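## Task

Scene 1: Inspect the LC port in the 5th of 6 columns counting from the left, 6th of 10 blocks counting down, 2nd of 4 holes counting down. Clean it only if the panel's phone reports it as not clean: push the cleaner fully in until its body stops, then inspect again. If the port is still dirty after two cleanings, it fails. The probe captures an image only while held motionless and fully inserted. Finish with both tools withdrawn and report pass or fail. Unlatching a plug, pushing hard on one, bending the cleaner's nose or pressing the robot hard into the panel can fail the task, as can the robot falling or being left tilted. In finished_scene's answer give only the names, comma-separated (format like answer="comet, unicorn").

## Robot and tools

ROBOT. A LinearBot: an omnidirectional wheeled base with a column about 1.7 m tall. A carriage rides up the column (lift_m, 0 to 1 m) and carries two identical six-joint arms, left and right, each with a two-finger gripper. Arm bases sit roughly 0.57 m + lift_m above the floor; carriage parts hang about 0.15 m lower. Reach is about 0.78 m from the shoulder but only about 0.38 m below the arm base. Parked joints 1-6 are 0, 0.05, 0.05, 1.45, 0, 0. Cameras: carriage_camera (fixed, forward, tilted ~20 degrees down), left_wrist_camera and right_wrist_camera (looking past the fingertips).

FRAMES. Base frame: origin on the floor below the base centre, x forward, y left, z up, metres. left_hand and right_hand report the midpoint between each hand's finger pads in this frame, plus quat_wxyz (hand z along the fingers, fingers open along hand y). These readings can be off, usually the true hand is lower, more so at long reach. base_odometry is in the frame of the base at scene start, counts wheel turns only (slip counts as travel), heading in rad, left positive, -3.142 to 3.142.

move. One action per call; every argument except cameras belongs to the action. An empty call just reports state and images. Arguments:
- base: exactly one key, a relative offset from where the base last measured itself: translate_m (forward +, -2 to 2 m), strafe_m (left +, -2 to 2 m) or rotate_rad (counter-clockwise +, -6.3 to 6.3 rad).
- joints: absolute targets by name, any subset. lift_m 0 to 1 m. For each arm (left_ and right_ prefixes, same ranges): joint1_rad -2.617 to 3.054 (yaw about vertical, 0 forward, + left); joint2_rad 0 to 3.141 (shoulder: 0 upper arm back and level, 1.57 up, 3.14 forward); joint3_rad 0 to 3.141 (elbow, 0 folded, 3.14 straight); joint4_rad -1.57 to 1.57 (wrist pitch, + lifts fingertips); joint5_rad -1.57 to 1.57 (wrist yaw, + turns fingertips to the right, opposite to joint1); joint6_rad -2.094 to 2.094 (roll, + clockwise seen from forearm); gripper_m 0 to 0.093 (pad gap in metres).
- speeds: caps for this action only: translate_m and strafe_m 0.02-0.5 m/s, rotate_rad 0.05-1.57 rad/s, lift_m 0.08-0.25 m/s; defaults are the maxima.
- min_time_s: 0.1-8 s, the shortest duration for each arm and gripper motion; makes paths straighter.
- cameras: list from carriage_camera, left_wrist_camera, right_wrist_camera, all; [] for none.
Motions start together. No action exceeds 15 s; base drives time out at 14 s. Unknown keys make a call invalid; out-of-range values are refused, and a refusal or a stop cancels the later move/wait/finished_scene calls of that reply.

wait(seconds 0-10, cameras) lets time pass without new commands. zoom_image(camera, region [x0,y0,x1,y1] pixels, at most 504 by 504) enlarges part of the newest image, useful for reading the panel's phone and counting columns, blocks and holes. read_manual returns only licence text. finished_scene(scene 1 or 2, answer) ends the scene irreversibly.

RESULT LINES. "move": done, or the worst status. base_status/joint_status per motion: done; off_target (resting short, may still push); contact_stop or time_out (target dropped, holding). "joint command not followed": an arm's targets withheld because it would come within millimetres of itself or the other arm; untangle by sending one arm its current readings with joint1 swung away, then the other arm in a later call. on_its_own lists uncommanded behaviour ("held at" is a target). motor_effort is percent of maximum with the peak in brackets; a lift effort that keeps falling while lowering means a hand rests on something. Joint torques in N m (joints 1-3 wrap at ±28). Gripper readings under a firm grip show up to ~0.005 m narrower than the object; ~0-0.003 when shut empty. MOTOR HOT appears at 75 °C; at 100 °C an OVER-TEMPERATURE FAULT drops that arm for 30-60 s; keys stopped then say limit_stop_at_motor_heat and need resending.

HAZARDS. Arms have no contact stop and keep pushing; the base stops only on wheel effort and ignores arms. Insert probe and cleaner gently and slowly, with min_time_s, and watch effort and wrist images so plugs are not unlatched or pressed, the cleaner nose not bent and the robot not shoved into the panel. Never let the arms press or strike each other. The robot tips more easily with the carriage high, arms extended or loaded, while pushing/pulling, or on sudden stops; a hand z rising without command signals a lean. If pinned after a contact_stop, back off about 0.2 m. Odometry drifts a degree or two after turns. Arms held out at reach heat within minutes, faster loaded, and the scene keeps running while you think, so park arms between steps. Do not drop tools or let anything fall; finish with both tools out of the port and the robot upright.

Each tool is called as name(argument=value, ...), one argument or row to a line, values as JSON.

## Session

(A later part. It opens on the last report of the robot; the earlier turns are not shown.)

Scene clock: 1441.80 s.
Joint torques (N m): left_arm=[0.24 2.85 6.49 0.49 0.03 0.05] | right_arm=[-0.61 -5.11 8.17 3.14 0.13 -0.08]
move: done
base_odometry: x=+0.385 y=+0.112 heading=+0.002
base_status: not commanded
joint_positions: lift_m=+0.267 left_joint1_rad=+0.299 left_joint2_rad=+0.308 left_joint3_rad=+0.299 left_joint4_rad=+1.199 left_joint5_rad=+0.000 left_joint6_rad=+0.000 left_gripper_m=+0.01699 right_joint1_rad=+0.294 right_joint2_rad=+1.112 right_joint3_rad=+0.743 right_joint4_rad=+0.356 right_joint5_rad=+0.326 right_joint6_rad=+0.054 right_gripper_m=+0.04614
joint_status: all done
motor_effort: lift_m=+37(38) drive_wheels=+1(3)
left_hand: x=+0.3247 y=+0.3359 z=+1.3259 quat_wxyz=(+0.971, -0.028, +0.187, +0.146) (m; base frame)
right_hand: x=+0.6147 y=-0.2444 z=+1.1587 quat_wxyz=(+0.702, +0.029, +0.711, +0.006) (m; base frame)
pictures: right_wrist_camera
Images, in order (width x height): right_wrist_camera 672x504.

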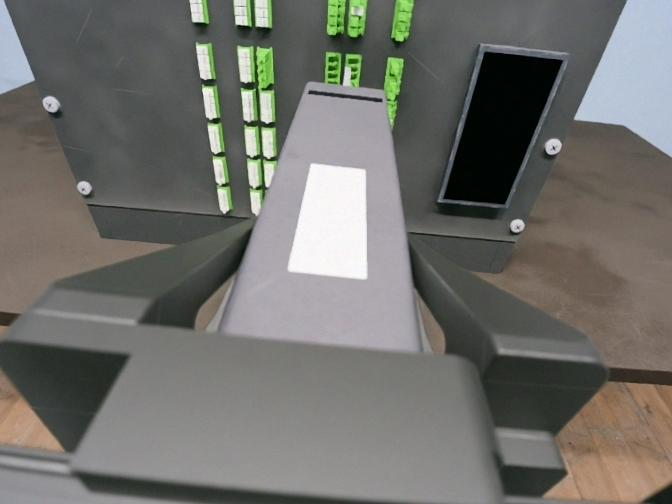

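move(
  joints={"right_joint5_rad": 0.354},
  min_time_s=1,
  cameras=["right_wrist_camera"],
)

zoom_image(
  camera="right_wrist_camera",
  region=[335, 50, 365, 80],
)

Scene clock: 1450.07 s.
Joint torques (N m): left_arm=[0.25 2.85 6.48 0.49 0.04 0.05] | right_arm=[-0.66 -5.14 8.23 3.16 0.23 -0.08]
move: off_target
base_odometry: x=+0.385 y=+0.112 heading=+0.002
base_status: not commanded
joint_positions: lift_m=+0.267 left_joint1_rad=+0.299 left_joint2_rad=+0.308 left_joint3_rad=+0.299 left_joint4_rad=+1.199 left_joint5_rad=+0.000 left_joint6_rad=+0.000 left_gripper_m=+0.01699 right_joint1_rad=+0.294 right_joint2_rad=+1.112 right_joint3_rad=+0.743 right_joint4_rad=+0.356 right_joint5_rad=+0.327 right_joint6_rad=+0.054 right_gripper_m=+0.04614
joint_status: right_joint5_rad off_target (ended at +0.327, target +0.354)
motor_effort: lift_m=+36(38) drive_wheels=+2(2)
left_hand: x=+0.3247 y=+0.3359 z=+1.3259 quat_wxyz=(+0.971, -0.028, +0.187, +0.146) (m; base frame)
right_hand: x=+0.6147 y=-0.2445 z=+1.1587 quat_wxyz=(+0.702, +0.029, +0.711, +0.006) (m; base frame)
pictures: right_wrist_camera
Images, in order (width x height): right_wrist_camera 672x504.

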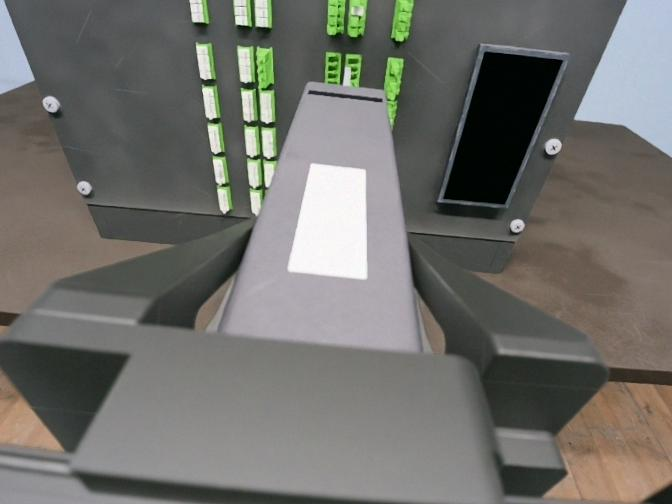

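Scaled by 16.800 from the camera's 672x504 image, which has a finer 960x720 frame.

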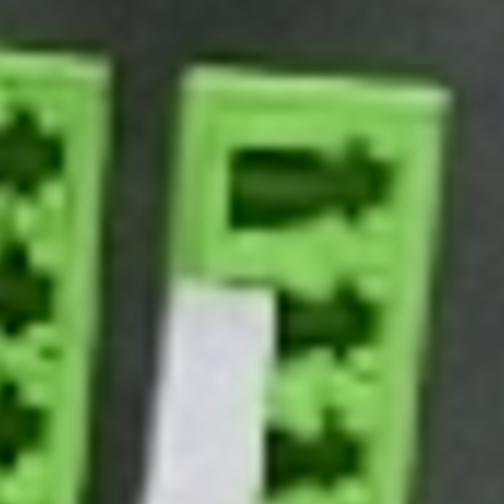

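move(
  joints={"right_joint5_rad": 0.34, "right_joint1_rad": 0.2845},
  cameras=["right_wrist_camera"],
)

zoom_image(
  camera="right_wrist_camera",
  region=[335, 50, 365, 80],
)

Scene clock: 1457.23 s.
Joint torques (N m): left_arm=[0.25 2.85 6.46 0.49 0.04 0.05] | right_arm=[-1.01 -5.09 8.24 3.17 0.06 -0.07]
move: done
base_odometry: x=+0.385 y=+0.112 heading=+0.002
base_status: not commanded
joint_positions: lift_m=+0.267 left_joint1_rad=+0.299 left_joint2_rad=+0.308 left_joint3_rad=+0.299 left_joint4_rad=+1.199 left_joint5_rad=+0.000 left_joint6_rad=+0.000 left_gripper_m=+0.01699 right_joint1_rad=+0.294 right_joint2_rad=+1.112 right_joint3_rad=+0.743 right_joint4_rad=+0.356 right_joint5_rad=+0.327 right_joint6_rad=+0.054 right_gripper_m=+0.04614
joint_status: all done
motor_effort: lift_m=+37(37) drive_wheels=+1(2)
left_hand: x=+0.3247 y=+0.3359 z=+1.3259 quat_wxyz=(+0.971, -0.028, +0.187, +0.146) (m; base frame)
right_hand: x=+0.6147 y=-0.2445 z=+1.1587 quat_wxyz=(+0.702, +0.029, +0.711, +0.006) (m; base frame)
pictures: right_wrist_camera
Images, in order (width x height): right_wrist_camera 672x504.

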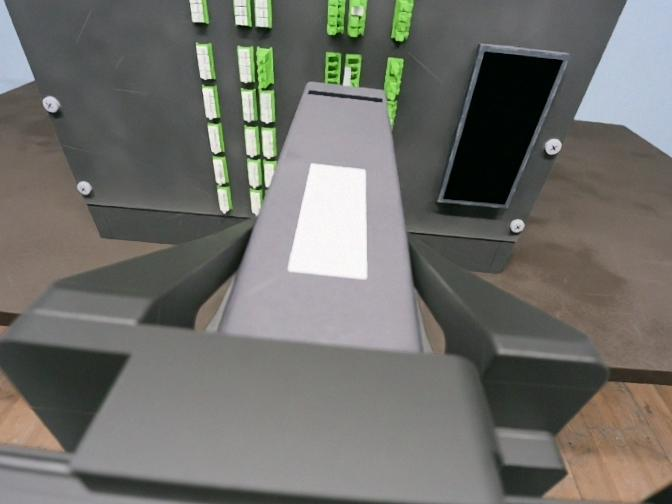

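Scaled by 16.800 from the camera's 672x504 image, which has a finer 960x720 frame.

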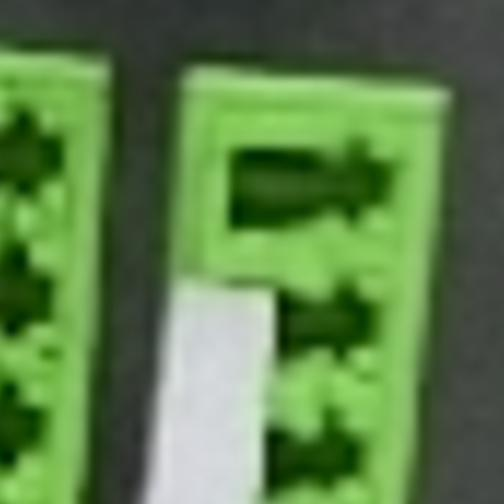

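move(
  joints={"right_joint1_rad": 0.2815},
  cameras=["right_wrist_camera"],
)

zoom_image(
  camera="right_wrist_camera",
  region=[335, 50, 365, 80],
)

Scene clock: 1463.43 s.
Joint torques (N m): left_arm=[0.24 2.84 6.48 0.49 0.04 0.05] | right_arm=[-1.25 -5.12 8.18 3.14 0.07 -0.08]
move: done
base_odometry: x=+0.385 y=+0.112 heading=+0.002
base_status: not commanded
joint_positions: lift_m=+0.267 left_joint1_rad=+0.299 left_joint2_rad=+0.308 left_joint3_rad=+0.299 left_joint4_rad=+1.199 left_joint5_rad=+0.000 left_joint6_rad=+0.000 left_gripper_m=+0.01699 right_joint1_rad=+0.294 right_joint2_rad=+1.112 right_joint3_rad=+0.743 right_joint4_rad=+0.356 right_joint5_rad=+0.327 right_joint6_rad=+0.054 right_gripper_m=+0.04614
joint_status: all done
motor_effort: lift_m=+38(38) drive_wheels=+2(2)
left_hand: x=+0.3247 y=+0.3359 z=+1.3259 quat_wxyz=(+0.971, -0.028, +0.187, +0.146) (m; base frame)
right_hand: x=+0.6147 y=-0.2447 z=+1.1587 quat_wxyz=(+0.702, +0.030, +0.711, +0.006) (m; base frame)
pictures: right_wrist_camera
Images, in order (width x height): right_wrist_camera 672x504.

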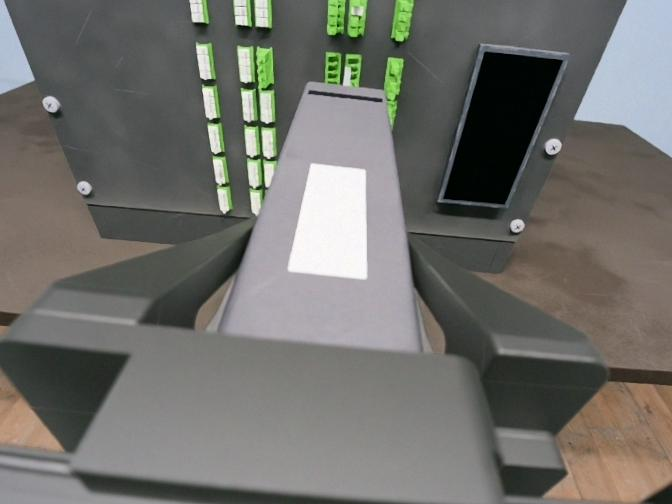

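Scaled by 16.800 from the camera's 672x504 image, which has a finer 960x720 frame.

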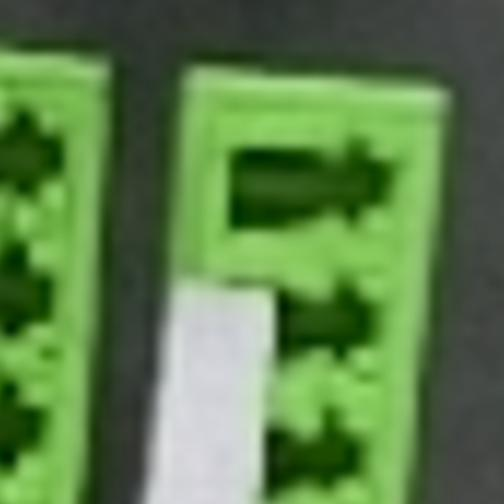

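move(
  joints={"right_joint1_rad": 0.2785},
  cameras=["right_wrist_camera"],
)

zoom_image(
  camera="right_wrist_camera",
  region=[335, 50, 365, 80],
)

Scene clock: 1468.33 s.
Joint torques (N m): left_arm=[0.25 2.85 6.48 0.49 0.04 0.05] | right_arm=[-1.57 -5.14 8.21 3.17 0.06 -0.09]
move: done
base_odometry: x=+0.385 y=+0.112 heading=+0.002
base_status: not commanded
joint_positions: lift_m=+0.267 left_joint1_rad=+0.299 left_joint2_rad=+0.308 left_joint3_rad=+0.299 left_joint4_rad=+1.199 left_joint5_rad=+0.000 left_joint6_rad=+0.000 left_gripper_m=+0.01699 right_joint1_rad=+0.294 right_joint2_rad=+1.112 right_joint3_rad=+0.743 right_joint4_rad=+0.356 right_joint5_rad=+0.327 right_joint6_rad=+0.054 right_gripper_m=+0.04614
joint_status: all done
motor_effort: lift_m=+36(38) drive_wheels=+2(3)
left_hand: x=+0.3247 y=+0.3359 z=+1.3259 quat_wxyz=(+0.971, -0.028, +0.187, +0.146) (m; base frame)
right_hand: x=+0.6147 y=-0.2447 z=+1.1587 quat_wxyz=(+0.702, +0.030, +0.711, +0.006) (m; base frame)
pictures: right_wrist_camera
Images, in order (width x height): right_wrist_camera 672x504.

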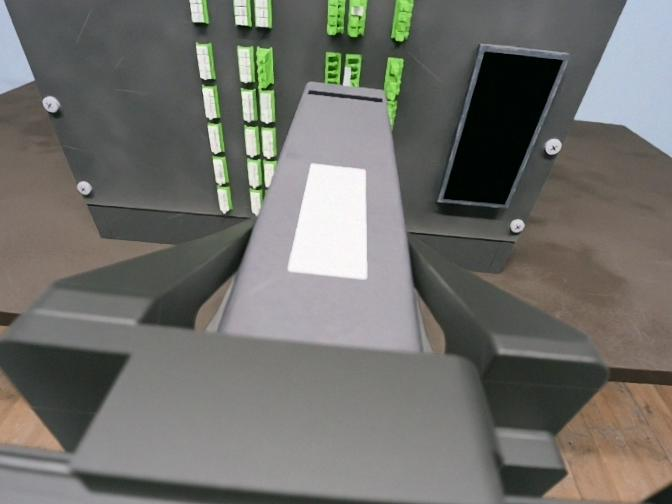

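Scaled by 16.800 from the camera's 672x504 image, which has a finer 960x720 frame.

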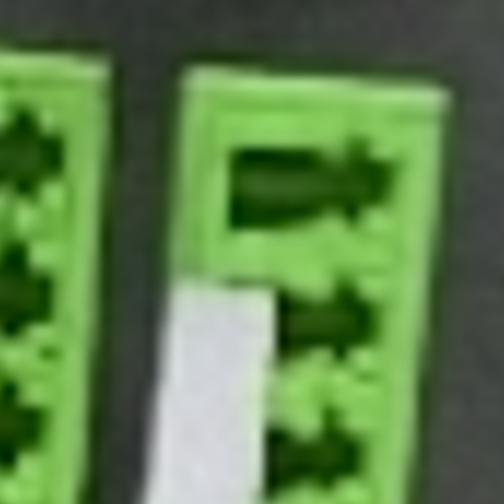

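move(
  joints={"right_joint1_rad": 0.2755},
  cameras=["right_wrist_camera"],
)

zoom_image(
  camera="right_wrist_camera",
  region=[335, 50, 365, 80],
)

Scene clock: 1475.03 s.
Joint torques (N m): left_arm=[0.25 2.85 6.48 0.49 0.04 0.05] | right_arm=[-1.66 -5.12 8.18 3.15 0.06 -0.09]
move: done
base_odometry: x=+0.385 y=+0.112 heading=+0.002
base_status: not commanded
joint_positions: lift_m=+0.267 left_joint1_rad=+0.299 left_joint2_rad=+0.308 left_joint3_rad=+0.299 left_joint4_rad=+1.199 left_joint5_rad=+0.000 left_joint6_rad=+0.000 left_gripper_m=+0.01699 right_joint1_rad=+0.292 right_joint2_rad=+1.112 right_joint3_rad=+0.743 right_joint4_rad=+0.356 right_joint5_rad=+0.326 right_joint6_rad=+0.054 right_gripper_m=+0.04614
joint_status: all done
motor_effort: lift_m=+38(38) drive_wheels=+0(3)
left_hand: x=+0.3247 y=+0.3359 z=+1.3259 quat_wxyz=(+0.971, -0.028, +0.187, +0.146) (m; base frame)
right_hand: x=+0.6148 y=-0.2452 z=+1.1587 quat_wxyz=(+0.702, +0.030, +0.711, +0.005) (m; base frame)
pictures: right_wrist_camera
Images, in order (width x height): right_wrist_camera 672x504.

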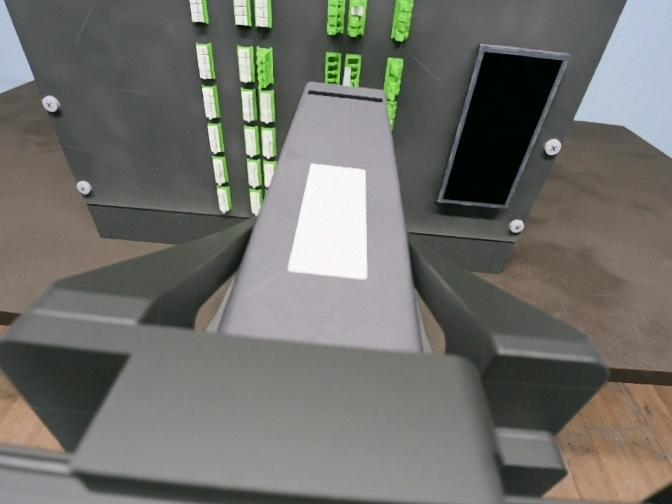

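Scaled by 16.800 from the camera's 672x504 image, which has a finer 960x720 frame.

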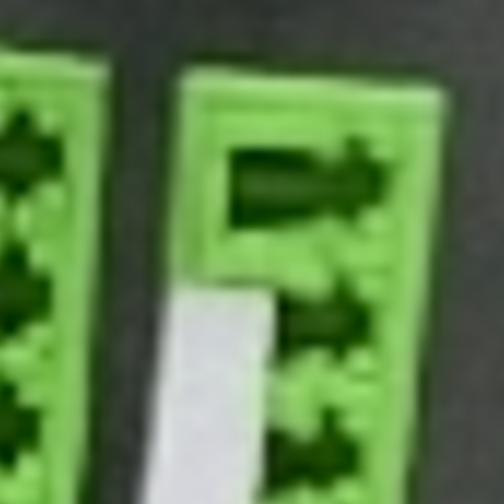

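move(
  joints={"right_joint1_rad": 0.272},
  cameras=["right_wrist_camera"],
)

zoom_image(
  camera="right_wrist_camera",
  region=[335, 50, 365, 80],
)

Scene clock: 1480.47 s.
Joint torques (N m): left_arm=[0.25 2.85 6.49 0.49 0.04 0.05] | right_arm=[-1.91 -5.11 8.21 3.18 0.08 -0.09]
move: done
base_odometry: x=+0.385 y=+0.112 heading=+0.002
base_status: not commanded
joint_positions: lift_m=+0.267 left_joint1_rad=+0.299 left_joint2_rad=+0.308 left_joint3_rad=+0.299 left_joint4_rad=+1.199 left_joint5_rad=+0.000 left_joint6_rad=+0.000 left_gripper_m=+0.01699 right_joint1_rad=+0.291 right_joint2_rad=+1.112 right_joint3_rad=+0.743 right_joint4_rad=+0.356 right_joint5_rad=+0.325 right_joint6_rad=+0.054 right_gripper_m=+0.04614
joint_status: all done
motor_effort: lift_m=+37(37) drive_wheels=-4(5)
left_hand: x=+0.3247 y=+0.3359 z=+1.3259 quat_wxyz=(+0.971, -0.028, +0.187, +0.146) (m; base frame)
right_hand: x=+0.6149 y=-0.2453 z=+1.1587 quat_wxyz=(+0.702, +0.030, +0.711, +0.005) (m; base frame)
pictures: right_wrist_camera
Images, in order (width x height): right_wrist_camera 672x504.

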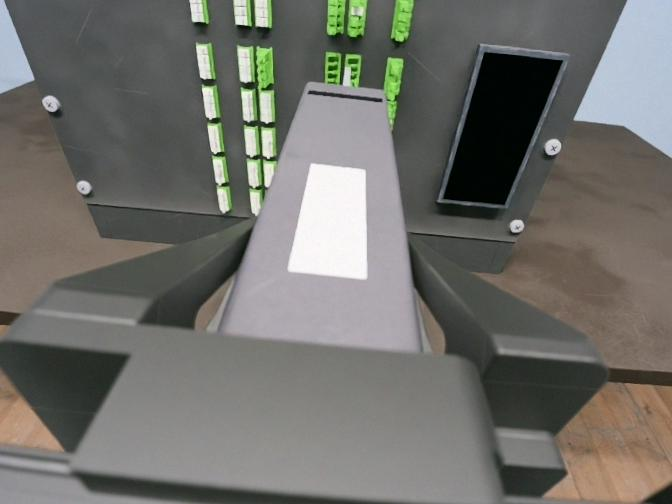

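Scaled by 16.800 from the camera's 672x504 image, which has a finer 960x720 frame.

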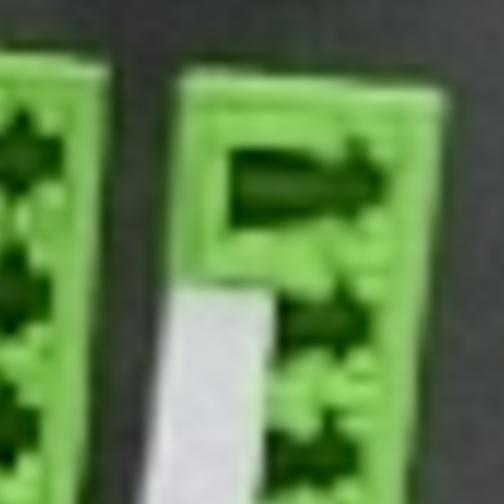

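move(
  joints={"right_joint1_rad": 0.284},
  cameras=[],
)

move(
  base={"translate_m": -0.004},
  speeds={"translate_m": 0.03},
  cameras=["right_wrist_camera"],
)

zoom_image(
  camera="right_wrist_camera",
  region=[335, 50, 365, 80],
)

Scene clock: 1492.10 s.
Joint torques (N m): left_arm=[0.25 2.85 6.49 0.49 0.04 0.05] | right_arm=[-0.73 -5.15 8.24 3.17 0.08 -0.09]
move: done
base_odometry: x=+0.385 y=+0.112 heading=+0.002
base_status: not commanded
joint_positions: lift_m=+0.267 left_joint1_rad=+0.299 left_joint2_rad=+0.308 left_joint3_rad=+0.299 left_joint4_rad=+1.199 left_joint5_rad=+0.000 left_joint6_rad=+0.000 left_gripper_m=+0.01699 right_joint1_rad=+0.291 right_joint2_rad=+1.112 right_joint3_rad=+0.743 right_joint4_rad=+0.356 right_joint5_rad=+0.325 right_joint6_rad=+0.054 right_gripper_m=+0.04614
joint_status: all done
motor_effort: lift_m=+37(37) drive_wheels=-4(5)
left_hand: x=+0.3247 y=+0.3359 z=+1.3259 quat_wxyz=(+0.971, -0.028, +0.187, +0.146) (m; base frame)
right_hand: x=+0.6149 y=-0.2453 z=+1.1587 quat_wxyz=(+0.702, +0.030, +0.711, +0.006) (m; base frame)
pictures: none
No camera images: "cameras" was empty.

Scene clock: 1492.73 s.
Joint torques (N m): left_arm=[0.24 2.88 6.38 0.46 0.06 0.05] | right_arm=[-0.76 -5.18 8.23 3.14 0.1 -0.1]
move: done
base_odometry: x=+0.382 y=+0.112 heading=+0.002
base_status: done
joint_positions: lift_m=+0.267 left_joint1_rad=+0.299 left_joint2_rad=+0.308 left_joint3_rad=+0.299 left_joint4_rad=+1.199 left_joint5_rad=+0.000 left_joint6_rad=+0.000 left_gripper_m=+0.01699 right_joint1_rad=+0.291 right_joint2_rad=+1.112 right_joint3_rad=+0.743 right_joint4_rad=+0.353 right_joint5_rad=+0.325 right_joint6_rad=+0.054 right_gripper_m=+0.04614
joint_status: not commanded
motor_effort: lift_m=+36(37) drive_wheels=+2(10)
left_hand: x=+0.3246 y=+0.3359 z=+1.3259 quat_wxyz=(+0.971, -0.028, +0.187, +0.146) (m; base frame)
right_hand: x=+0.6149 y=-0.2453 z=+1.1582 quat_wxyz=(+0.702, +0.029, +0.712, +0.005) (m; base frame)
pictures: right_wrist_camera
Images, in order (width x height): right_wrist_camera 672x504.

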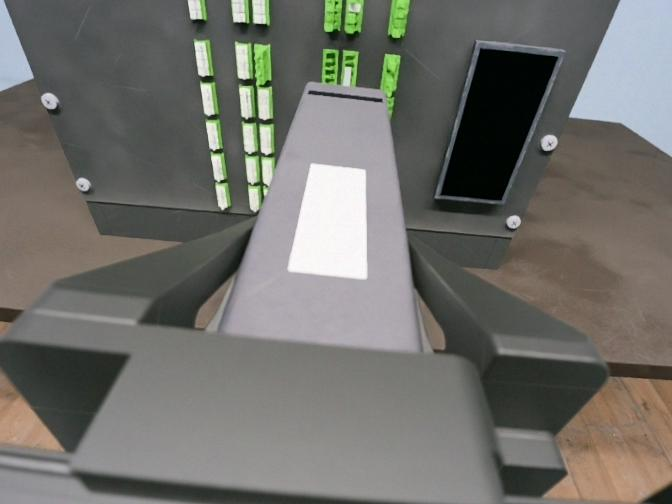

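Scaled by 16.800 from the camera's 672x504 image, which has a finer 960x720 frame.

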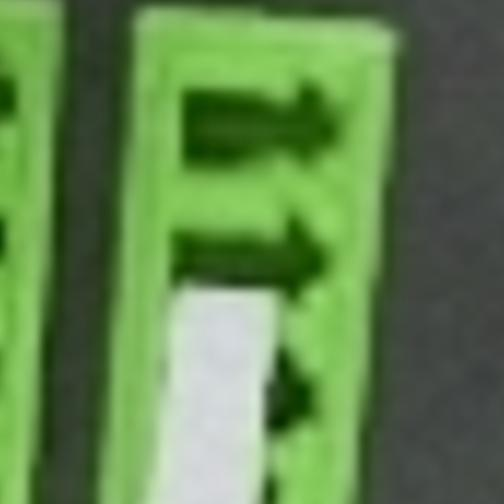

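move(
  base={"translate_m": 0.002},
  joints={"lift_m": 0.268},
  speeds={"translate_m": 0.03},
  cameras=["right_wrist_camera"],
)

zoom_image(
  camera="right_wrist_camera",
  region=[335, 50, 365, 80],
)

Scene clock: 1502.40 s.
Joint torques (N m): left_arm=[0.27 2.76 6.28 0.54 0.04 0.05] | right_arm=[-0.7 -5.11 8.17 3.2 0.06 -0.1]
move: done
base_odometry: x=+0.383 y=+0.112 heading=+0.002
base_status: done
joint_positions: lift_m=+0.268 left_joint1_rad=+0.299 left_joint2_rad=+0.308 left_joint3_rad=+0.299 left_joint4_rad=+1.199 left_joint5_rad=+0.000 left_joint6_rad=+0.000 left_gripper_m=+0.01699 right_joint1_rad=+0.291 right_joint2_rad=+1.112 right_joint3_rad=+0.743 right_joint4_rad=+0.353 right_joint5_rad=+0.325 right_joint6_rad=+0.054 right_gripper_m=+0.04614
joint_status: all done
motor_effort: lift_m=+43(47) drive_wheels=-2(6)
left_hand: x=+0.3246 y=+0.3359 z=+1.3270 quat_wxyz=(+0.971, -0.028, +0.187, +0.146) (m; base frame)
right_hand: x=+0.6149 y=-0.2453 z=+1.1592 quat_wxyz=(+0.701, +0.029, +0.712, +0.005) (m; base frame)
pictures: right_wrist_camera
Images, in order (width x height): right_wrist_camera 672x504.

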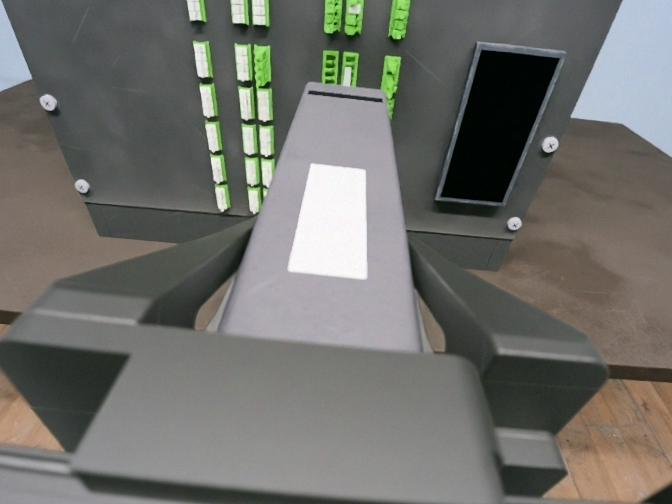

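Scaled by 16.800 from the camera's 672x504 image, which has a finer 960x720 frame.

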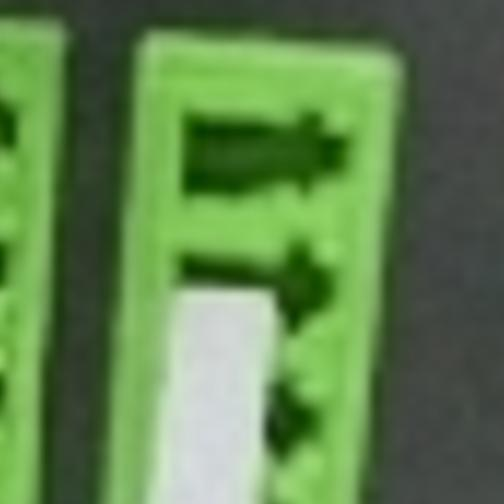

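move(
  base={"translate_m": 0.002},
  joints={"lift_m": 0.2687},
  speeds={"translate_m": 0.03},
  cameras=["right_wrist_camera"],
)

zoom_image(
  camera="right_wrist_camera",
  region=[335, 50, 365, 80],
)

Scene clock: 1510.03 s.
Joint torques (N m): left_arm=[0.29 2.95 6.72 0.56 0.08 0.05] | right_arm=[-0.62 -5.01 8.24 3.18 0.06 -0.07]
move: done
base_odometry: x=+0.385 y=+0.112 heading=+0.002
base_status: done
joint_positions: lift_m=+0.269 left_joint1_rad=+0.299 left_joint2_rad=+0.307 left_joint3_rad=+0.299 left_joint4_rad=+1.198 left_joint5_rad=+0.000 left_joint6_rad=+0.000 left_gripper_m=+0.01699 right_joint1_rad=+0.291 right_joint2_rad=+1.112 right_joint3_rad=+0.743 right_joint4_rad=+0.355 right_joint5_rad=+0.325 right_joint6_rad=+0.054 right_gripper_m=+0.04614
joint_status: all done
motor_effort: lift_m=+44(46) drive_wheels=-6(9)
left_hand: x=+0.3248 y=+0.3359 z=+1.3276 quat_wxyz=(+0.971, -0.028, +0.188, +0.146) (m; base frame)
right_hand: x=+0.6147 y=-0.2455 z=+1.1607 quat_wxyz=(+0.703, +0.030, +0.711, +0.005) (m; base frame)
pictures: right_wrist_camera
Images, in order (width x height): right_wrist_camera 672x504.

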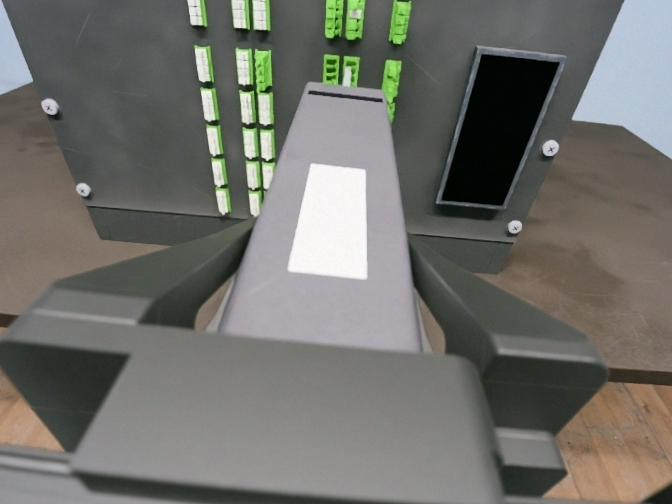

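Scaled by 16.800 from the camera's 672x504 image, which has a finer 960x720 frame.

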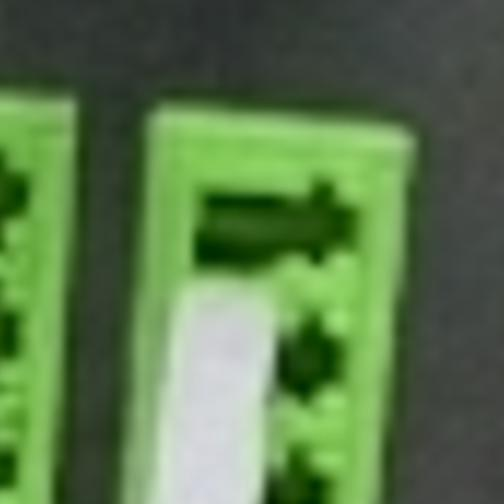

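move(
  base={"translate_m": -0.002},
  joints={"lift_m": 0.2675},
  speeds={"translate_m": 0.03},
  cameras=["right_wrist_camera"],
)

zoom_image(
  camera="right_wrist_camera",
  region=[335, 50, 365, 80],
)

Scene clock: 1519.83 s.
Joint torques (N m): left_arm=[0.28 3.03 6.52 0.56 0.04 0.05] | right_arm=[-0.79 -5 8.16 3.12 0.1 -0.08]
move: done
base_odometry: x=+0.383 y=+0.112 heading=+0.002
base_status: done
joint_positions: lift_m=+0.268 left_joint1_rad=+0.299 left_joint2_rad=+0.307 left_joint3_rad=+0.299 left_joint4_rad=+1.199 left_joint5_rad=+0.000 left_joint6_rad=+0.000 left_gripper_m=+0.01699 right_joint1_rad=+0.291 right_joint2_rad=+1.112 right_joint3_rad=+0.743 right_joint4_rad=+0.353 right_joint5_rad=+0.325 right_joint6_rad=+0.054 right_gripper_m=+0.04614
joint_status: all done
motor_effort: lift_m=+38(39) drive_wheels=-3(10)
left_hand: x=+0.3245 y=+0.3359 z=+1.3268 quat_wxyz=(+0.971, -0.028, +0.187, +0.146) (m; base frame)
right_hand: x=+0.6147 y=-0.2455 z=+1.1593 quat_wxyz=(+0.702, +0.030, +0.712, +0.005) (m; base frame)
pictures: right_wrist_camera
Images, in order (width x height): right_wrist_camera 672x504.

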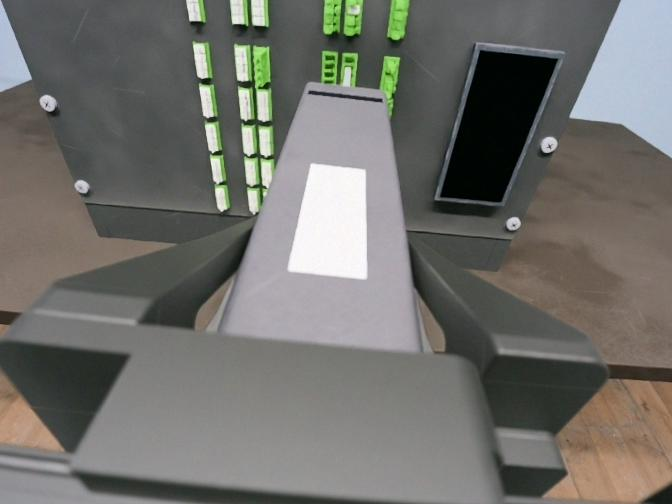

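Scaled by 16.800 from the camera's 672x504 image, which has a finer 960x720 frame.

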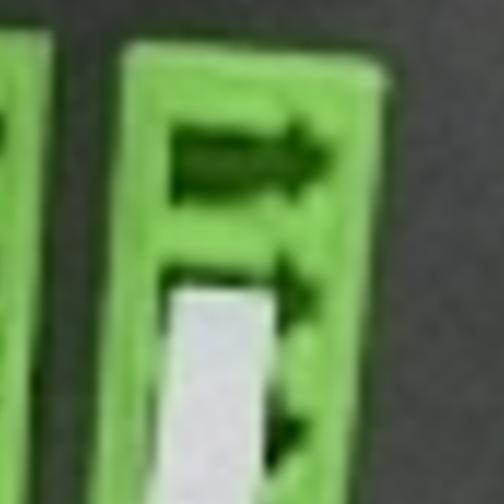

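move(
  base={"translate_m": 0.003},
  joints={"lift_m": 0.2665},
  speeds={"translate_m": 0.02},
  cameras=["right_wrist_camera"],
)

zoom_image(
  camera="right_wrist_camera",
  region=[335, 50, 365, 80],
)

Scene clock: 1538.73 s.
Joint torques (N m): left_arm=[0.16 2.97 6.5 0.48 0.02 0.05] | right_arm=[-0.77 -4.71 8.21 3.27 0.03 -0.08]
move: done
base_odometry: x=+0.386 y=+0.112 heading=+0.003
base_status: done
joint_positions: lift_m=+0.267 left_joint1_rad=+0.299 left_joint2_rad=+0.306 left_joint3_rad=+0.298 left_joint4_rad=+1.198 left_joint5_rad=+0.000 left_joint6_rad=+0.000 left_gripper_m=+0.01699 right_joint1_rad=+0.291 right_joint2_rad=+1.109 right_joint3_rad=+0.743 right_joint4_rad=+0.347 right_joint5_rad=+0.329 right_joint6_rad=+0.054 right_gripper_m=+0.04614
joint_status: all done
motor_effort: lift_m=+37(40) drive_wheels=+3(6)
left_hand: x=+0.3245 y=+0.3359 z=+1.3257 quat_wxyz=(+0.971, -0.028, +0.187, +0.146) (m; base frame)
right_hand: x=+0.6141 y=-0.2462 z=+1.1581 quat_wxyz=(+0.701, +0.031, +0.713, +0.004) (m; base frame)
pictures: right_wrist_camera
Images, in order (width x height): right_wrist_camera 672x504.

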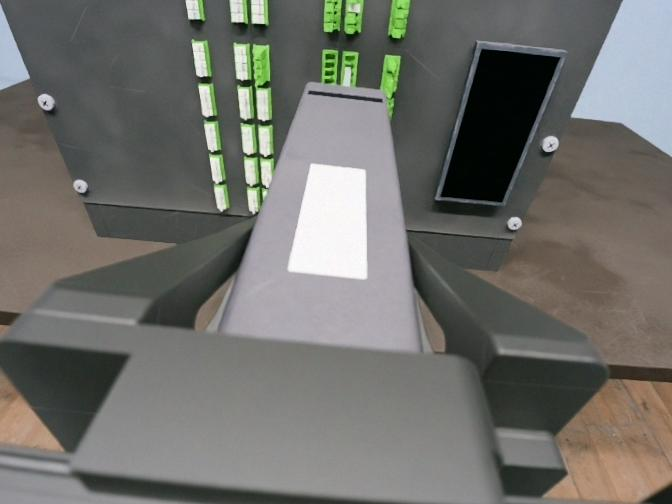

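Scaled by 16.800 from the camera's 672x504 image, which has a finer 960x720 frame.

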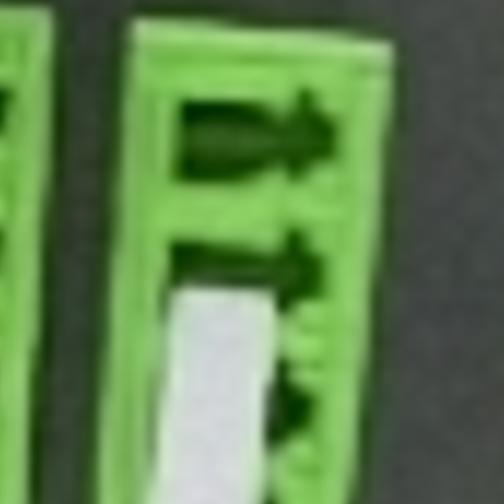

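move(
  base={"translate_m": -0.002},
  joints={"lift_m": 0.2688},
  speeds={"translate_m": 0.02},
  cameras=["right_wrist_camera"],
)

zoom_image(
  camera="right_wrist_camera",
  region=[335, 50, 365, 80],
)

Scene clock: 1559.03 s.
Joint torques (N m): left_arm=[0.34 2.96 6.38 0.53 0.05 0.05] | right_arm=[-0.9 -4.67 8.28 3.19 0.05 -0.08]
move: done
base_odometry: x=+0.384 y=+0.112 heading=+0.003
base_status: done
joint_positions: lift_m=+0.269 left_joint1_rad=+0.299 left_joint2_rad=+0.306 left_joint3_rad=+0.298 left_joint4_rad=+1.199 left_joint5_rad=-0.001 left_joint6_rad=+0.000 left_gripper_m=+0.01699 right_joint1_rad=+0.291 right_joint2_rad=+1.109 right_joint3_rad=+0.743 right_joint4_rad=+0.352 right_joint5_rad=+0.329 right_joint6_rad=+0.054 right_gripper_m=+0.04614
joint_status: all done
motor_effort: lift_m=+42(47) drive_wheels=+0(9)
left_hand: x=+0.3243 y=+0.3359 z=+1.3278 quat_wxyz=(+0.971, -0.028, +0.187, +0.146) (m; base frame)
right_hand: x=+0.6141 y=-0.2462 z=+1.1612 quat_wxyz=(+0.703, +0.031, +0.711, +0.004) (m; base frame)
pictures: right_wrist_camera
Images, in order (width x height): right_wrist_camera 672x504.

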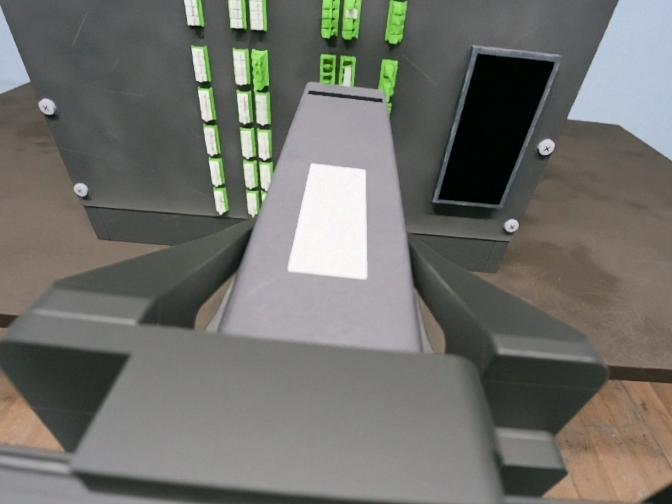

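Scaled by 16.800 from the camera's 672x504 image, which has a finer 960x720 frame.

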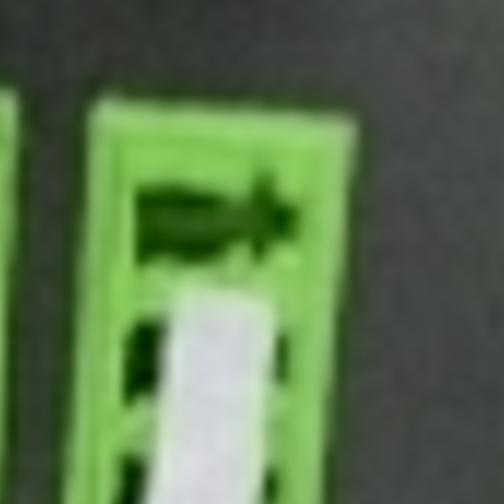

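move(
  base={"strafe_m": 0.0015},
  joints={"lift_m": 0.267},
  speeds={"strafe_m": 0.02},
  cameras=["right_wrist_camera"],
)

zoom_image(
  camera="right_wrist_camera",
  region=[335, 50, 365, 80],
)

Scene clock: 1567.40 s.
Joint torques (N m): left_arm=[0.24 2.99 6.43 0.52 0.11 0.05] | right_arm=[-0.58 -4.75 8.27 3.22 0.05 -0.09]
move: done
base_odometry: x=+0.385 y=+0.113 heading=+0.002
base_status: done
joint_positions: lift_m=+0.267 left_joint1_rad=+0.299 left_joint2_rad=+0.306 left_joint3_rad=+0.298 left_joint4_rad=+1.199 left_joint5_rad=-0.001 left_joint6_rad=+0.000 left_gripper_m=+0.01699 right_joint1_rad=+0.290 right_joint2_rad=+1.109 right_joint3_rad=+0.743 right_joint4_rad=+0.352 right_joint5_rad=+0.329 right_joint6_rad=+0.054 right_gripper_m=+0.04614
joint_status: all done
motor_effort: lift_m=+38(38) drive_wheels=+1(10)
left_hand: x=+0.3243 y=+0.3359 z=+1.3263 quat_wxyz=(+0.971, -0.028, +0.187, +0.146) (m; base frame)
right_hand: x=+0.6142 y=-0.2468 z=+1.1598 quat_wxyz=(+0.703, +0.032, +0.711, +0.004) (m; base frame)
pictures: right_wrist_camera
Images, in order (width x height): right_wrist_camera 672x504.

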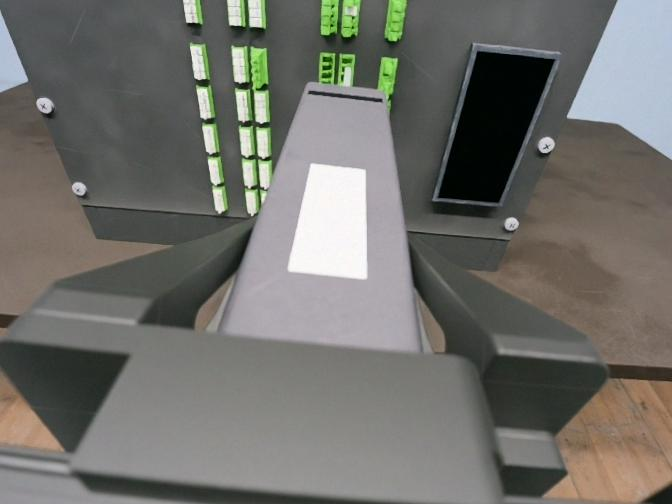

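Scaled by 16.800 from the camera's 672x504 image, which has a finer 960x720 frame.

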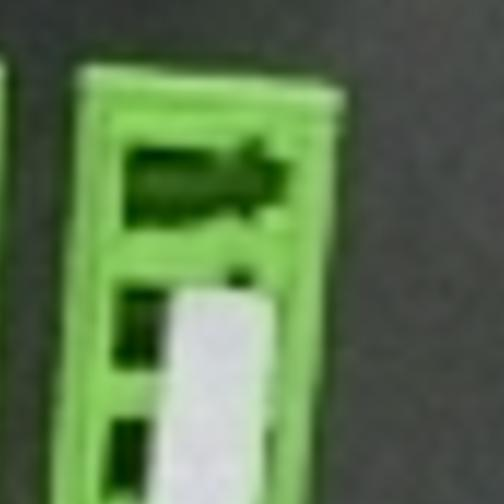

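move(
  base={"strafe_m": 0.0025},
  speeds={"strafe_m": 0.02},
  cameras=["right_wrist_camera"],
)

zoom_image(
  camera="right_wrist_camera",
  region=[335, 50, 365, 80],
)

Scene clock: 1572.63 s.
Joint torques (N m): left_arm=[0.25 2.99 6.5 0.47 0 0.05] | right_arm=[-0.44 -4.67 8.25 3.22 0.01 -0.06]
move: done
base_odometry: x=+0.385 y=+0.116 heading=+0.002
base_status: done
joint_positions: lift_m=+0.267 left_joint1_rad=+0.299 left_joint2_rad=+0.306 left_joint3_rad=+0.298 left_joint4_rad=+1.199 left_joint5_rad=+0.000 left_joint6_rad=+0.000 left_gripper_m=+0.01699 right_joint1_rad=+0.287 right_joint2_rad=+1.109 right_joint3_rad=+0.743 right_joint4_rad=+0.353 right_joint5_rad=+0.332 right_joint6_rad=+0.054 right_gripper_m=+0.04614
joint_status: not commanded
motor_effort: lift_m=+38(39) drive_wheels=+3(11)
left_hand: x=+0.3243 y=+0.3359 z=+1.3263 quat_wxyz=(+0.971, -0.028, +0.187, +0.146) (m; base frame)
right_hand: x=+0.6143 y=-0.2484 z=+1.1598 quat_wxyz=(+0.703, +0.034, +0.711, +0.002) (m; base frame)
pictures: right_wrist_camera
Images, in order (width x height): right_wrist_camera 672x504.

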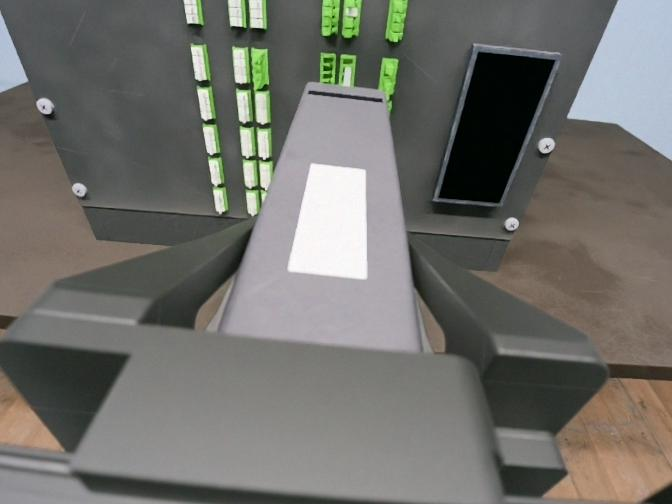

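Scaled by 16.800 from the camera's 672x504 image, which has a finer 960x720 frame.

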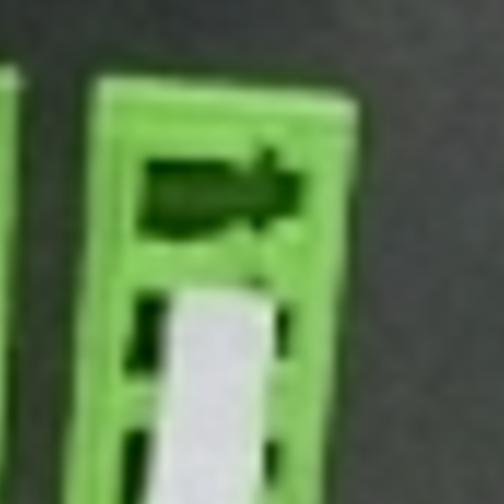

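move(
  base={"strafe_m": 0.002},
  speeds={"strafe_m": 0.02},
  cameras=["right_wrist_camera"],
)

zoom_image(
  camera="right_wrist_camera",
  region=[335, 50, 365, 80],
)

Scene clock: 1581.93 s.
Joint torques (N m): left_arm=[0.44 2.97 6.5 0.46 0.11 0.05] | right_arm=[-0.17 -4.79 8.17 3.18 -0.02 -0.1]
move: done
base_odometry: x=+0.385 y=+0.118 heading=+0.002
base_status: done
joint_positions: lift_m=+0.267 left_joint1_rad=+0.299 left_joint2_rad=+0.306 left_joint3_rad=+0.298 left_joint4_rad=+1.199 left_joint5_rad=+0.000 left_joint6_rad=+0.000 left_gripper_m=+0.01699 right_joint1_rad=+0.286 right_joint2_rad=+1.109 right_joint3_rad=+0.743 right_joint4_rad=+0.353 right_joint5_rad=+0.334 right_joint6_rad=+0.054 right_gripper_m=+0.04614
joint_status: not commanded
motor_effort: lift_m=+38(39) drive_wheels=+4(10)
left_hand: x=+0.3243 y=+0.3359 z=+1.3263 quat_wxyz=(+0.971, -0.028, +0.187, +0.146) (m; base frame)
right_hand: x=+0.6144 y=-0.2492 z=+1.1598 quat_wxyz=(+0.703, +0.035, +0.711, +0.001) (m; base frame)
pictures: right_wrist_camera
Images, in order (width x height): right_wrist_camera 672x504.

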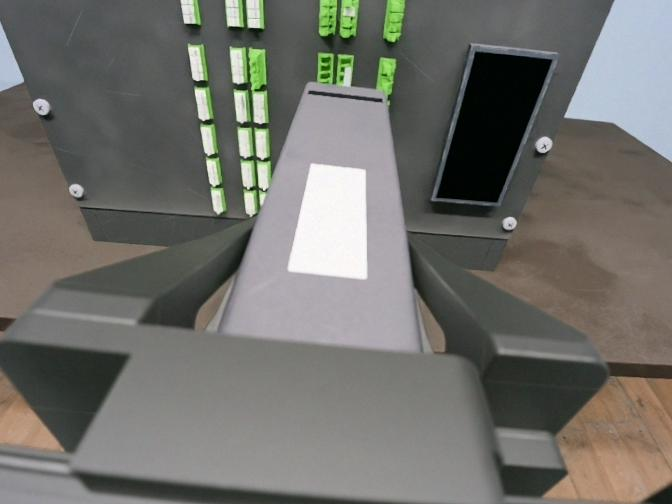

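Scaled by 16.800 from the camera's 672x504 image, which has a finer 960x720 frame.

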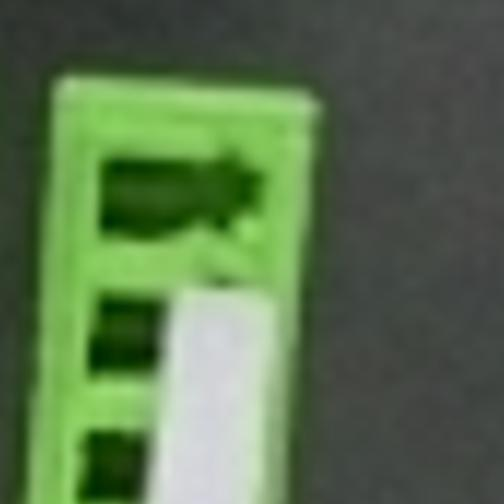

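move(
  joints={"right_joint5_rad": 0.312, "right_joint1_rad": 0.286},
  cameras=[],
)

Scene clock: 1590.33 s.
Joint torques (N m): left_arm=[0.23 2.99 6.49 0.49 0.04 0.05] | right_arm=[-0.12 -4.78 8.24 3.2 -0.26 -0.11]
move: done
base_odometry: x=+0.385 y=+0.118 heading=+0.002
base_status: not commanded
joint_positions: lift_m=+0.267 left_joint1_rad=+0.299 left_joint2_rad=+0.306 left_joint3_rad=+0.298 left_joint4_rad=+1.199 left_joint5_rad=+0.000 left_joint6_rad=+0.000 left_gripper_m=+0.01699 right_joint1_rad=+0.286 right_joint2_rad=+1.109 right_joint3_rad=+0.743 right_joint4_rad=+0.353 right_joint5_rad=+0.329 right_joint6_rad=+0.054 right_gripper_m=+0.04614
joint_status: all done
motor_effort: lift_m=+37(38) drive_wheels=+3(4)
left_hand: x=+0.3243 y=+0.3359 z=+1.3263 quat_wxyz=(+0.971, -0.028, +0.187, +0.146) (m; base frame)
right_hand: x=+0.6144 y=-0.2484 z=+1.1598 quat_wxyz=(+0.703, +0.033, +0.711, +0.002) (m; base frame)
pictures: none
No camera images: "cameras" was empty.

move(
  joints={"right_joint5_rad": 0.326},
  cameras=["right_wrist_camera"],
)

zoom_image(
  camera="right_wrist_camera",
  region=[335, 50, 365, 80],
)

Scene clock: 1595.03 s.
Joint torques (N m): left_arm=[0.23 2.99 6.49 0.49 0.04 0.05] | right_arm=[-0.09 -4.79 8.2 3.19 -0.11 -0.1]
move: done
base_odometry: x=+0.385 y=+0.118 heading=+0.002
base_status: not commanded
joint_positions: lift_m=+0.267 left_joint1_rad=+0.299 left_joint2_rad=+0.306 left_joint3_rad=+0.298 left_joint4_rad=+1.199 left_joint5_rad=+0.000 left_joint6_rad=+0.000 left_gripper_m=+0.01699 right_joint1_rad=+0.286 right_joint2_rad=+1.109 right_joint3_rad=+0.743 right_joint4_rad=+0.353 right_joint5_rad=+0.329 right_joint6_rad=+0.054 right_gripper_m=+0.04614
joint_status: all done
motor_effort: lift_m=+37(38) drive_wheels=+3(4)
left_hand: x=+0.3243 y=+0.3359 z=+1.3263 quat_wxyz=(+0.971, -0.028, +0.187, +0.146) (m; base frame)
right_hand: x=+0.6144 y=-0.2483 z=+1.1598 quat_wxyz=(+0.703, +0.033, +0.711, +0.002) (m; base frame)
pictures: right_wrist_camera
Images, in order (width x height): right_wrist_camera 672x504.

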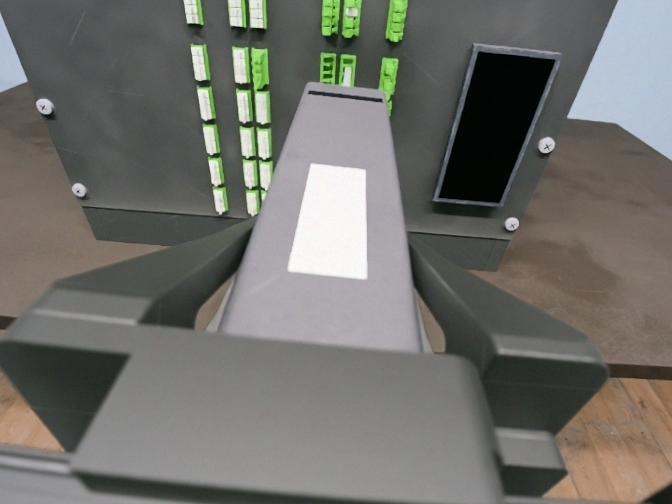

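Scaled by 16.800 from the camera's 672x504 image, which has a finer 960x720 frame.

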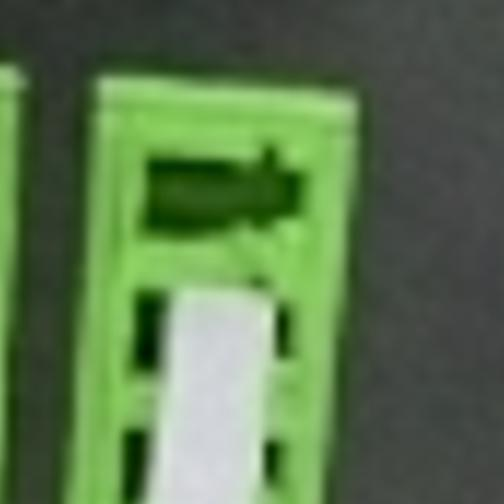

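move(
  joints={"right_joint5_rad": 0.307},
  cameras=[],
)

move(
  joints={"right_joint5_rad": 0.322},
  cameras=["right_wrist_camera"],
)

zoom_image(
  camera="right_wrist_camera",
  region=[335, 50, 365, 80],
)

Scene clock: 1600.63 s.
Joint torques (N m): left_arm=[0.24 2.97 6.49 0.49 0.04 0.05] | right_arm=[-0.06 -4.77 8.2 3.18 -0.29 -0.05]
move: done
base_odometry: x=+0.385 y=+0.118 heading=+0.002
base_status: not commanded
joint_positions: lift_m=+0.267 left_joint1_rad=+0.299 left_joint2_rad=+0.306 left_joint3_rad=+0.298 left_joint4_rad=+1.199 left_joint5_rad=+0.000 left_joint6_rad=+0.000 left_gripper_m=+0.01699 right_joint1_rad=+0.286 right_joint2_rad=+1.109 right_joint3_rad=+0.743 right_joint4_rad=+0.353 right_joint5_rad=+0.325 right_joint6_rad=+0.054 right_gripper_m=+0.04614
joint_status: all done
motor_effort: lift_m=+38(38) drive_wheels=+3(4)
left_hand: x=+0.3243 y=+0.3359 z=+1.3263 quat_wxyz=(+0.971, -0.028, +0.187, +0.146) (m; base frame)
right_hand: x=+0.6145 y=-0.2476 z=+1.1598 quat_wxyz=(+0.703, +0.032, +0.711, +0.004) (m; base frame)
pictures: none
No camera images: "cameras" was empty.

Scene clock: 1600.97 s.
Joint torques (N m): left_arm=[0.24 2.97 6.48 0.49 0.04 0.05] | right_arm=[-0.06 -4.81 8.17 3.19 -0.12 -0.08]
move: done
base_odometry: x=+0.385 y=+0.118 heading=+0.002
base_status: not commanded
joint_positions: lift_m=+0.267 left_joint1_rad=+0.299 left_joint2_rad=+0.306 left_joint3_rad=+0.298 left_joint4_rad=+1.199 left_joint5_rad=+0.000 left_joint6_rad=+0.000 left_gripper_m=+0.01699 right_joint1_rad=+0.286 right_joint2_rad=+1.109 right_joint3_rad=+0.743 right_joint4_rad=+0.353 right_joint5_rad=+0.325 right_joint6_rad=+0.054 right_gripper_m=+0.04614
joint_status: all done
motor_effort: lift_m=+37(38) drive_wheels=+4(4)
left_hand: x=+0.3243 y=+0.3359 z=+1.3263 quat_wxyz=(+0.971, -0.028, +0.187, +0.146) (m; base frame)
right_hand: x=+0.6145 y=-0.2476 z=+1.1598 quat_wxyz=(+0.703, +0.032, +0.711, +0.004) (m; base frame)
pictures: right_wrist_camera
Images, in order (width x height): right_wrist_camera 672x504.

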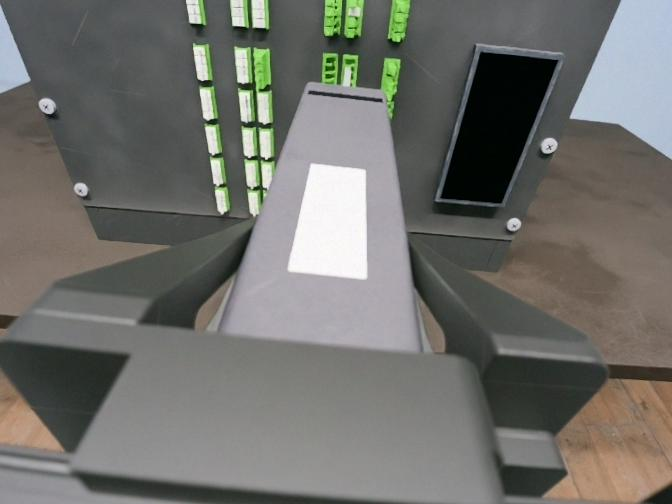

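Scaled by 16.800 from the camera's 672x504 image, which has a finer 960x720 frame.

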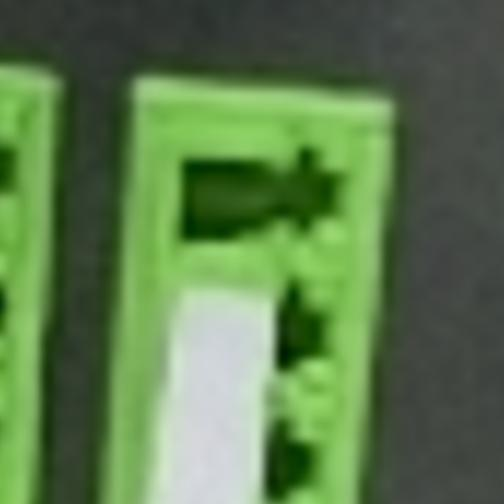

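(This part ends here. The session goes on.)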